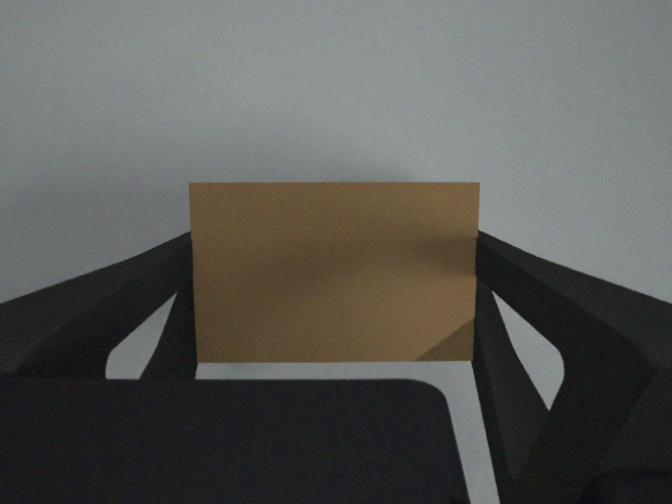

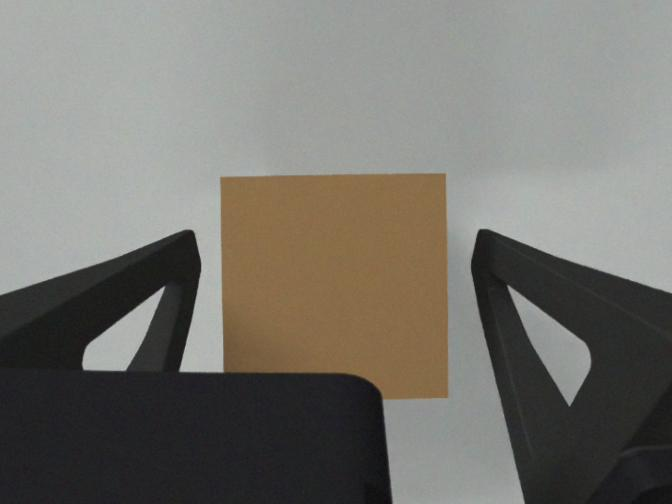

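>>> move(arm1={"joints": {"gripper_m": 0.09}}, arm2={"target": [-0.03, -0.76, 1.13, 0.2970, 0.1484, 0.9421, -0.0468], "speed": 0.2}, cameras=["arm1_cam_wrist"])

>>> move(arm1={"target": [-0.10, 0.855, 1.12, 0.2786, 0.3588, 0.8836, -0.1131], "speed": 0.2}, arm2={"target": [-0.286, -0.674, 1.2, 0.2970, 0.1484, 0.9421, -0.0468], "speed": 0.35}, arm3={"joints": {"joint1_rad": -2.18, "joint2_rad": 0.7, "joint3_rad": 1.2, "joint4_rad": -1.3}}, arm4={"joints": {"joint1_rad": 1.075, "joint2_rad": 0.7, "joint3_rad": 1.2, "joint4_rad": -1.3}}, cameras=["arm1_cam_wrist", "arm2_cam_wrist"])

>>> move(arm1={"target": [-0.37, 1.115, 1.2, 0.2786, 0.3588, 0.8836, -0.1131], "speed": 0.35}, arm2={"joints": {"joint2_rad": 0.7, "joint3_rad": 1.2, "joint4_rad": -1.3}}, arm3={"joints": {"joint2_rad": 0.96, "joint3_rad": 1.04, "joint4_rad": -1.04}}, arm4={"joints": {"joint2_rad": 0.96, "joint3_rad": 1.04, "joint4_rad": -1.04}}, cameras=[])

Scene clock: 164.17 s.
Joint torques (N m): arm1=[-2.96 -19.43 11.38 1.91 -0.03 -0.09] | arm2=[1.08 -18.08 10.43 1.43 -0.05 -0.08] | arm3=[0.56 3.49 7.47 1.46 -0.09 -0.1] | arm4=[1.38 3.08 7.6 1.17 0.23 0.16]
Motor temperatures (°C): arm1=[20 25 33 23 21 21 22] | arm2=[23 27 32 22 22 20 24] | arm3=[24 23 26 23 24 23 23] | arm4=[22 22 31 22 24 21 24]
Heat: arm1: hottest joint3_rad 33 °C; arm2: hottest joint3_rad 32 °C; arm3: hottest joint3_rad 26 °C; arm4: hottest joint3_rad 31 °C.
move: arm1 done; arm2 off_target
Joint velocities: within noise
arm1.joint_positions: joint1_rad=-2.407 joint2_rad=+2.190 joint3_rad=+1.947 joint4_rad=-0.706 joint5_rad=-0.010 joint6_rad=+0.005 gripper_m=+0.08996
arm1.joint_status: all done
arm1.hand: x=-0.0566 y=+0.8141 z=+1.0095 quat_wxyz=(-0.279, -0.357, -0.885, +0.111) (m; scene frame)
arm1.hand_target: x=-0.0606 y=+0.8057 z=+1.0003 quat_wxyz=(-0.279, -0.359, -0.884, +0.113) (m; scene frame)
arm1.hand_status: not commanded
arm2.joint_positions: joint1_rad=+1.137 joint2_rad=+1.706 joint3_rad=+1.493 joint4_rad=-0.709 joint5_rad=+0.002 joint6_rad=+0.011 gripper_m=+0.08493
arm2.joint_status: not commanded
arm2.hand: x=-0.0255 y=-0.7633 z=+1.1463 quat_wxyz=(-0.315, -0.156, -0.935, +0.048) (m; scene frame)
arm2.hand_target: x=-0.0301 y=-0.7599 z=+1.1302 quat_wxyz=(-0.297, -0.148, -0.942, +0.047) (m; scene frame)
arm2.hand_status: off_target (0.017 m and 2.4 deg from the pose sent, 0.126 m and 2.3 deg at the start)
arm3, arm4: as last shown
pictures: arm1_cam_wrist
Images, in order (width x height): arm1_cam_wrist 672x504.

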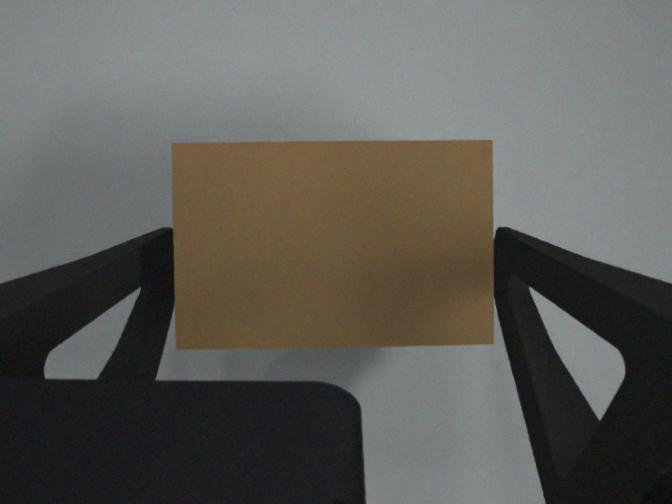

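Scene clock: 166.13 s.
Joint torques (N m): arm1=[-1.73 -18.49 11.49 1.03 0.11 0.01] | arm2=[1.44 -5.83 10.62 1.4 0.17 -0.01] | arm3=[0.56 -2.2 10.09 1.91 -0.05 -0.09] | arm4=[1.14 -1.67 10.03 1.58 0.11 0.14]
Motor temperatures (°C): arm1=[20 26 33 23 21 21 22] | arm2=[23 27 32 22 22 20 24] | arm3=[24 23 26 23 24 23 23] | arm4=[22 22 32 22 24 21 24]
Heat: arm1: hottest joint3_rad 33 °C; arm2: hottest joint3_rad 32 °C; arm3: hottest joint3_rad 26 °C; arm4: hottest joint3_rad 32 °C.
move: arm1 done; arm2 off_target; arm3 done; arm4 done
Joint velocities: within noise
arm1.joint_positions: joint1_rad=-2.407 joint2_rad=+1.960 joint3_rad=+1.849 joint4_rad=-0.835 joint5_rad=-0.008 joint6_rad=+0.008 gripper_m=+0.08996
arm1.joint_status: not commanded
arm1.hand: x=-0.0978 y=+0.8546 z=+1.1155 quat_wxyz=(-0.279, -0.358, -0.884, +0.112) (m; scene frame)
arm1.hand_target: x=-0.1000 y=+0.8550 z=+1.1198 quat_wxyz=(-0.279, -0.359, -0.884, +0.113) (m; scene frame)
arm1.hand_status: done (0.005 m and 0.2 deg from the pose sent, 0.126 m and 0.3 deg at the start)
arm2.joint_positions: joint1_rad=+1.140 joint2_rad=+0.958 joint3_rad=+0.968 joint4_rad=-0.931 joint5_rad=+0.004 joint6_rad=+0.011 gripper_m=+0.08493
arm2.joint_status: not commanded
arm2.hand: x=-0.2836 y=-0.6783 z=+1.2139 quat_wxyz=(-0.316, -0.155, -0.935, +0.048) (m; scene frame)
arm2.hand_target: x=-0.2863 y=-0.6740 z=+1.2002 quat_wxyz=(-0.297, -0.148, -0.942, +0.047) (m; scene frame)
arm2.hand_status: off_target (0.015 m and 2.4 deg from the pose sent, 0.281 m and 2.4 deg at the start)
arm3.joint_positions: joint1_rad=-2.170 joint2_rad=+0.707 joint3_rad=+1.188 joint4_rad=-1.313 joint5_rad=+0.002 joint6_rad=+0.005 gripper_m=+0.09400
arm3.joint_status: all done
arm3.hand: x=+0.4375 y=-1.1383 z=+1.2862 quat_wxyz=(+0.121, -0.873, +0.333, +0.335) (m; scene frame)
arm3.hand_target: x=+0.4391 y=-1.1360 z=+1.2962 quat_wxyz=(+0.128, -0.867, +0.333, +0.348) (m; scene frame)
arm3.hand_status: not commanded
arm4.joint_positions: joint1_rad=+1.072 joint2_rad=+0.706 joint3_rad=+1.178 joint4_rad=-1.318 joint5_rad=-0.001 joint6_rad=-0.011 gripper_m=+0.09399
arm4.joint_status: all done
arm4.hand: x=+0.3947 y=+0.5999 z=+1.2960 quat_wxyz=(-0.077, +0.913, -0.201, -0.348) (m; scene frame)
arm4.hand_target: x=+0.3931 y=+0.5999 z=+1.3115 quat_wxyz=(-0.080, +0.904, -0.203, -0.369) (m; scene frame)
arm4.hand_status: not commanded
pictures: arm1_cam_wrist, arm2_cam_wrist
Images, in order (width x height): arm1_cam_wrist 672x504, arm2_cam_wrist 672x504.

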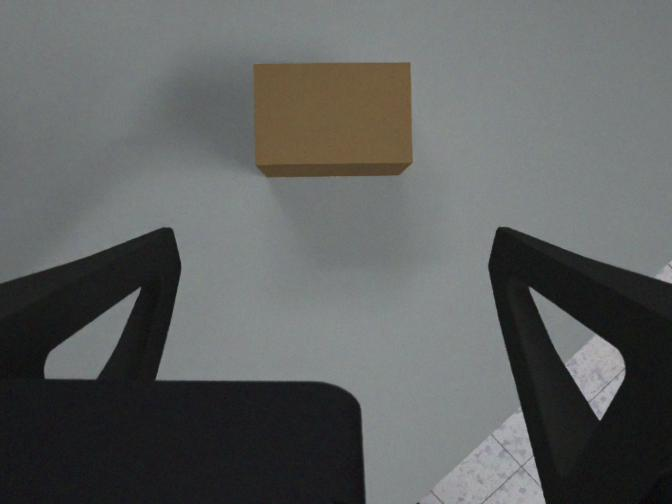

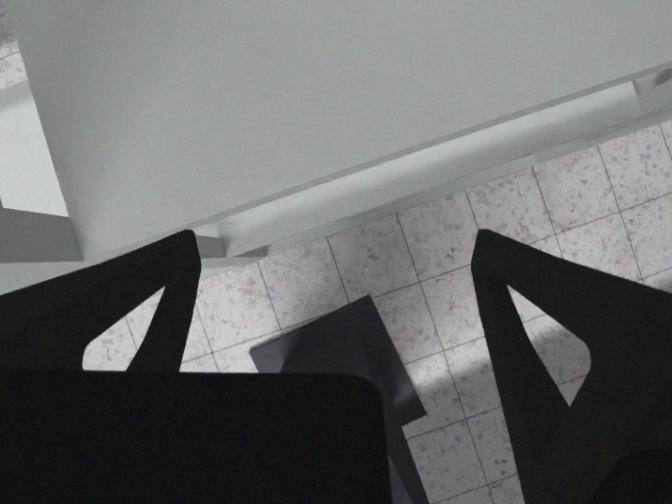

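Scene clock: 168.03 s.
Joint torques (N m): arm1=[-1.96 -1.38 11.79 0.96 -0.05 -0.02] | arm2=[1.55 -1.79 11.74 1.58 0.16 0] | arm3=[0.44 -6.59 10.54 1.76 -0.05 -0.1] | arm4=[1.08 -7.18 10.55 1.43 0.13 0.15]
Motor temperatures (°C): arm1=[20 26 33 23 21 21 22] | arm2=[23 27 32 22 22 20 24] | arm3=[24 23 26 23 24 23 23] | arm4=[22 22 32 22 24 21 24]
Heat: arm1: hottest joint3_rad 33 °C; arm2: hottest joint3_rad 32 °C; arm3: hottest joint3_rad 26 °C; arm4: hottest joint3_rad 32 °C.
move: arm1 done; arm2 done; arm3 done; arm4 done
Joint velocities: within noise
arm1.joint_positions: joint1_rad=-2.407 joint2_rad=+0.917 joint3_rad=+0.973 joint4_rad=-0.985 joint5_rad=-0.008 joint6_rad=+0.008 gripper_m=+0.08996
arm1.joint_status: not commanded
arm1.hand: x=-0.3684 y=+1.1167 z=+1.2042 quat_wxyz=(-0.287, -0.357, -0.881, +0.115) (m; scene frame)
arm1.hand_target: x=-0.3700 y=+1.1151 z=+1.2002 quat_wxyz=(-0.279, -0.359, -0.884, +0.113) (m; scene frame)
arm1.hand_status: done (0.005 m and 1.0 deg from the pose sent, 0.386 m and 0.2 deg at the start)
arm2.joint_positions: joint1_rad=+1.140 joint2_rad=+0.697 joint3_rad=+1.189 joint4_rad=-1.286 joint5_rad=+0.004 joint6_rad=+0.011 gripper_m=+0.08493
arm2.joint_status: all done
arm2.hand: x=-0.3846 y=-0.6460 z=+1.3574 quat_wxyz=(-0.375, -0.151, -0.913, +0.057) (m; scene frame)
arm2.hand_target: x=-0.3855 y=-0.6435 z=+1.3599 quat_wxyz=(-0.372, -0.145, -0.915, +0.058) (m; scene frame)
arm2.hand_status: not commanded
arm3.joint_positions: joint1_rad=-2.170 joint2_rad=+0.963 joint3_rad=+1.030 joint4_rad=-1.054 joint5_rad=+0.002 joint6_rad=+0.005 gripper_m=+0.09400
arm3.joint_status: all done
arm3.hand: x=+0.3660 y=-1.0771 z=+1.1628 quat_wxyz=(+0.096, -0.896, +0.341, +0.267) (m; scene frame)
arm3.hand_target: x=+0.3652 y=-1.0715 z=+1.1708 quat_wxyz=(+0.101, -0.892, +0.342, +0.278) (m; scene frame)
arm3.hand_status: not commanded
arm4.joint_positions: joint1_rad=+1.072 joint2_rad=+0.967 joint3_rad=+1.021 joint4_rad=-1.058 joint5_rad=-0.001 joint6_rad=-0.011 gripper_m=+0.09399
arm4.joint_status: all done
arm4.hand: x=+0.3083 y=+0.6400 z=+1.1723 quat_wxyz=(-0.060, +0.937, -0.206, -0.275) (m; scene frame)
arm4.hand_target: x=+0.3027 y=+0.6417 z=+1.1874 quat_wxyz=(-0.063, +0.930, -0.208, -0.295) (m; scene frame)
arm4.hand_status: not commanded
pictures: none
No camera images: "cameras" was empty.

>>> move(arm1={"joints": {"joint1_rad": -2.2, "joint2_rad": 0.7, "joint3_rad": 1.2, "joint4_rad": -1.3}}, arm3={"target": [0.17, -0.85, 1.14, -0.0476, 0.9417, -0.1509, -0.2969], "speed": 0.35}, arm4={"target": [0.08, 0.71, 1.13, -0.1124, 0.8846, -0.3565, -0.2789], "speed": 0.35}, cameras=[])

>>> move(arm3={"target": [0.085, -0.79, 1.14, -0.0476, 0.9417, -0.1509, -0.2969], "speed": 0.2}, arm4={"target": [-0.015, 0.765, 1.135, -0.1124, 0.8846, -0.3565, -0.2789], "speed": 0.2}, cameras=["arm3_cam_wrist", "arm4_cam_wrist"])

Scene clock: 187.00 s.
Joint torques (N m): arm1=[-1.73 2.08 12.19 0.96 0 -0.01] | arm2=[1.44 -1.55 11.74 1.58 0.15 0] | arm3=[0.56 -20.95 14.27 0.57 -0.31 -0.12] | arm4=[0.97 -16.44 12.77 0.81 0.37 0.18]
Motor temperatures (°C): arm1=[20 25 33 23 21 21 22] | arm2=[23 26 32 22 22 20 23] | arm3=[24 24 27 23 24 23 23] | arm4=[22 22 33 22 24 21 24]
Heat: arm1: hottest joint3_rad 33 °C; arm2: hottest joint3_rad 32 °C; arm3: hottest joint3_rad 27 °C; arm4: hottest joint3_rad 33 °C.
move: arm1 done; arm3 off_target; arm4 off_target
Joint velocities: within noise
arm1.joint_positions: joint1_rad=-2.202 joint2_rad=+0.699 joint3_rad=+1.182 joint4_rad=-1.291 joint5_rad=-0.009 joint6_rad=+0.008 gripper_m=+0.08996
arm1.joint_status: all done
arm1.hand: x=-0.3952 y=+1.2251 z=+1.3342 quat_wxyz=(-0.352, -0.259, -0.894, +0.099) (m; scene frame)
arm1.hand_target: x=-0.3959 y=+1.2262 z=+1.3414 quat_wxyz=(-0.355, -0.256, -0.894, +0.100) (m; scene frame)
arm1.hand_status: not commanded
arm2: as last shown
arm3.joint_positions: joint1_rad=-2.294 joint2_rad=+1.781 joint3_rad=+1.715 joint4_rad=-1.004 joint5_rad=-0.288 joint6_rad=-0.451 gripper_m=+0.09400
arm3.joint_status: not commanded
arm3.hand: x=+0.1728 y=-0.8645 z=+1.1107 quat_wxyz=(+0.031, -0.948, +0.154, +0.278) (m; scene frame)
arm3.hand_target: x=+0.1711 y=-0.8511 z=+1.1400 quat_wxyz=(+0.048, -0.942, +0.151, +0.297) (m; scene frame)
arm3.hand_status: off_target (0.033 m and 3.0 deg from the pose sent, 0.301 m and 23.4 deg at the start)
arm4.joint_positions: joint1_rad=+1.195 joint2_rad=+1.603 joint3_rad=+1.419 joint4_rad=-0.874 joint5_rad=+0.253 joint6_rad=+0.362 gripper_m=+0.09399
arm4.joint_status: not commanded
arm4.hand: x=+0.0964 y=+0.7072 z=+1.1066 quat_wxyz=(-0.114, +0.893, -0.352, -0.256) (m; scene frame)
arm4.hand_target: x=+0.0813 y=+0.7096 z=+1.1301 quat_wxyz=(-0.112, +0.885, -0.356, -0.279) (m; scene frame)
arm4.hand_status: off_target (0.029 m and 2.9 deg from the pose sent, 0.243 m and 19.3 deg at the start)
pictures: none
No camera images: "cameras" was empty.

Scene clock: 188.50 s.
Joint torques (N m): arm1=[-1.96 1.08 12.29 1.11 0.04 0] | arm2=[1.49 -1.61 11.74 1.59 0.16 0.01] | arm3=[2.37 -24.76 14.42 0.61 -0.12 0.02] | arm4=[0.62 -21.6 13.16 0.43 0.13 -0.11]
Motor temperatures (°C): arm1=[20 25 34 23 21 21 22] | arm2=[23 26 32 22 22 20 23] | arm3=[24 24 28 23 24 23 23] | arm4=[22 22 34 22 24 21 24]
Heat: arm1: hottest joint3_rad 34 °C; arm2: hottest joint3_rad 32 °C; arm3: hottest joint3_rad 28 °C; arm4: hottest joint3_rad 34 °C.
move: arm3 off_target; arm4 off_target
Joint velocities: within noise
arm1, arm2: as last shown
arm3.joint_positions: joint1_rad=-2.282 joint2_rad=+2.095 joint3_rad=+2.210 joint4_rad=-1.166 joint5_rad=-0.275 joint6_rad=-0.434 gripper_m=+0.09400
arm3.joint_status: not commanded
arm3.hand: x=+0.0979 y=-0.7905 z=+1.1183 quat_wxyz=(+0.038, -0.946, +0.157, +0.282) (m; scene frame)
arm3.hand_target: x=+0.0860 y=-0.7908 z=+1.1397 quat_wxyz=(+0.048, -0.941, +0.151, +0.297) (m; scene frame)
arm3.hand_status: off_target (0.025 m and 2.2 deg from the pose sent, 0.119 m and 3.0 deg at the start)
arm4.joint_positions: joint1_rad=+1.167 joint2_rad=+1.884 joint3_rad=+1.822 joint4_rad=-0.968 joint5_rad=+0.242 joint6_rad=+0.358 gripper_m=+0.09399
arm4.joint_status: not commanded
arm4.hand: x=-0.0038 y=+0.7591 z=+1.1194 quat_wxyz=(-0.112, +0.886, -0.361, -0.267) (m; scene frame)
arm4.hand_target: x=-0.0141 y=+0.7648 z=+1.1349 quat_wxyz=(-0.113, +0.884, -0.357, -0.280) (m; scene frame)
arm4.hand_status: off_target (0.020 m and 1.4 deg from the pose sent, 0.129 m and 2.9 deg at the start)
pictures: arm3_cam_wrist, arm4_cam_wrist
Images, in order (width x height): arm3_cam_wrist 672x504, arm4_cam_wrist 672x504.

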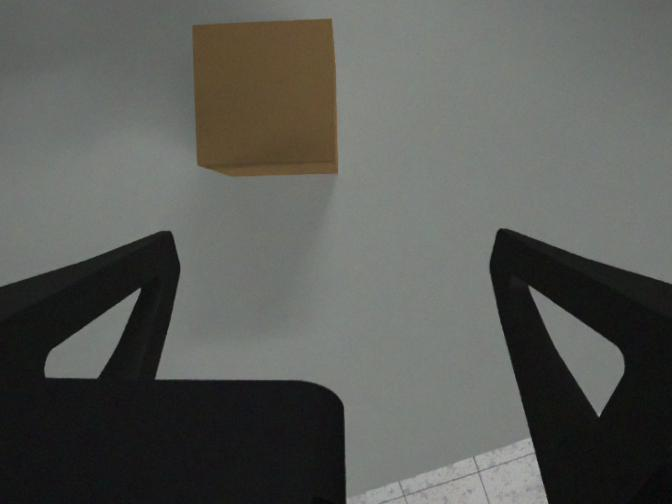

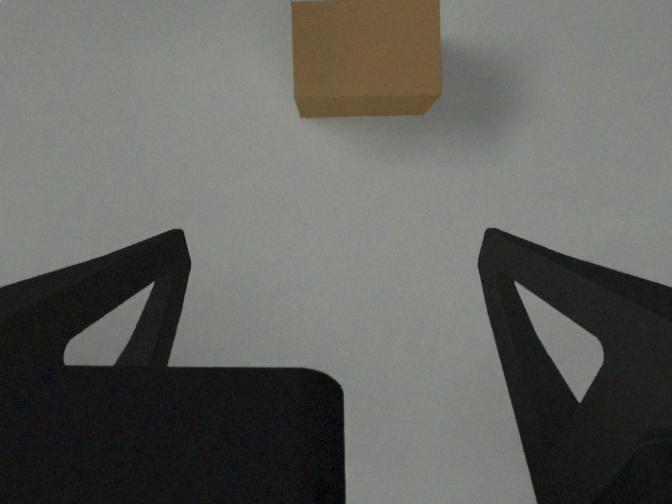

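>>> move(arm3={"target": [0.03, -0.80, 1.14, -0.0444, 0.9432, -0.1410, -0.2974], "speed": 0.15}, arm4={"target": [-0.072, 0.84, 1.13, -0.1095, 0.8883, -0.3472, -0.2801], "speed": 0.15}, cameras=["arm3_cam_wrist", "arm4_cam_wrist"])

Scene clock: 204.67 s.
Joint torques (N m): arm1=[-2.08 1.44 12.23 1.28 0.04 0.02] | arm2=[1.55 -1.61 11.71 1.57 0.16 0] | arm3=[1.9 -25.41 14.28 0.59 -0.08 0.02] | arm4=[1.44 -24.35 13.09 0.46 0.1 -0.1]
Motor temperatures (°C): arm1=[20 25 35 23 21 21 22] | arm2=[23 26 32 22 22 20 23] | arm3=[24 25 31 23 24 23 23] | arm4=[22 24 35 22 24 21 24]
Heat: arm1: hottest joint3_rad 35 °C; arm2: hottest joint3_rad 32 °C; arm3: hottest joint3_rad 31 °C; arm4: hottest joint3_rad 35 °C.
move: arm3 off_target; arm4 off_target
Joint velocities: within noise
arm1, arm2: as last shown
arm3.joint_positions: joint1_rad=-2.213 joint2_rad=+2.237 joint3_rad=+2.472 joint4_rad=-1.266 joint5_rad=-0.253 joint6_rad=-0.398 gripper_m=+0.09400
arm3.joint_status: not commanded
arm3.hand: x=+0.0388 y=-0.8025 z=+1.1268 quat_wxyz=(+0.037, -0.947, +0.143, +0.286) (m; scene frame)
arm3.hand_target: x=+0.0307 y=-0.8007 z=+1.1398 quat_wxyz=(+0.045, -0.943, +0.141, +0.298) (m; scene frame)
arm3.hand_status: off_target (0.016 m and 1.6 deg from the pose sent, 0.072 m and 2.6 deg at the start)
arm4.joint_positions: joint1_rad=+1.087 joint2_rad=+2.143 joint3_rad=+2.235 joint4_rad=-1.096 joint5_rad=+0.190 joint6_rad=+0.276 gripper_m=+0.09399
arm4.joint_status: not commanded
arm4.hand: x=-0.0614 y=+0.8382 z=+1.1222 quat_wxyz=(-0.109, +0.888, -0.355, -0.272) (m; scene frame)
arm4.hand_target: x=-0.0713 y=+0.8395 z=+1.1300 quat_wxyz=(-0.110, +0.888, -0.347, -0.281) (m; scene frame)
arm4.hand_status: off_target (0.013 m and 1.2 deg from the pose sent, 0.106 m and 2.2 deg at the start)
pictures: arm3_cam_wrist, arm4_cam_wrist
Images, in order (width x height): arm3_cam_wrist 672x504, arm4_cam_wrist 672x504.

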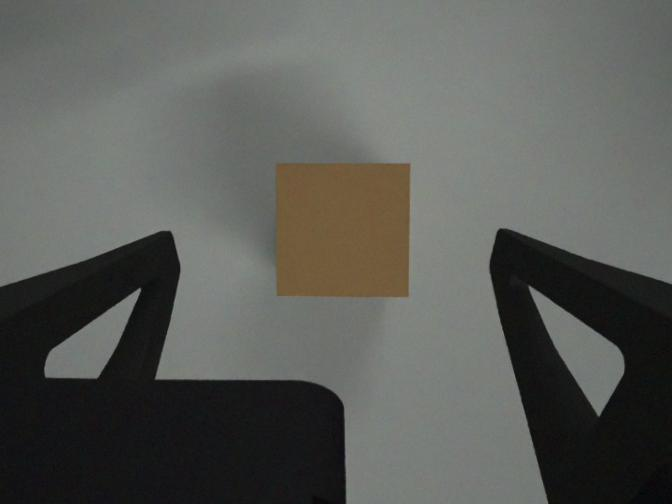

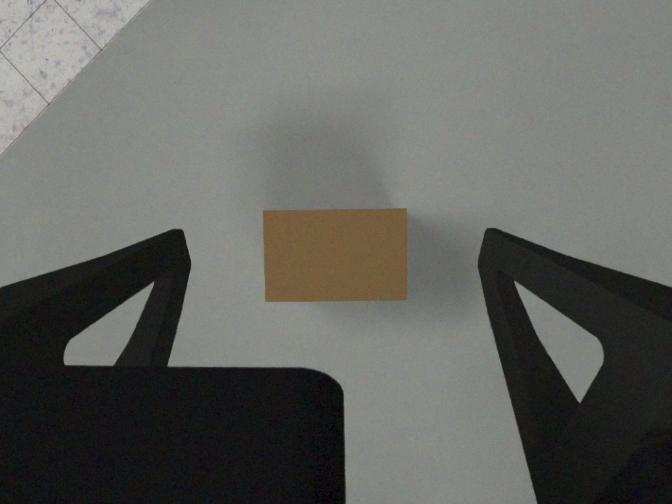

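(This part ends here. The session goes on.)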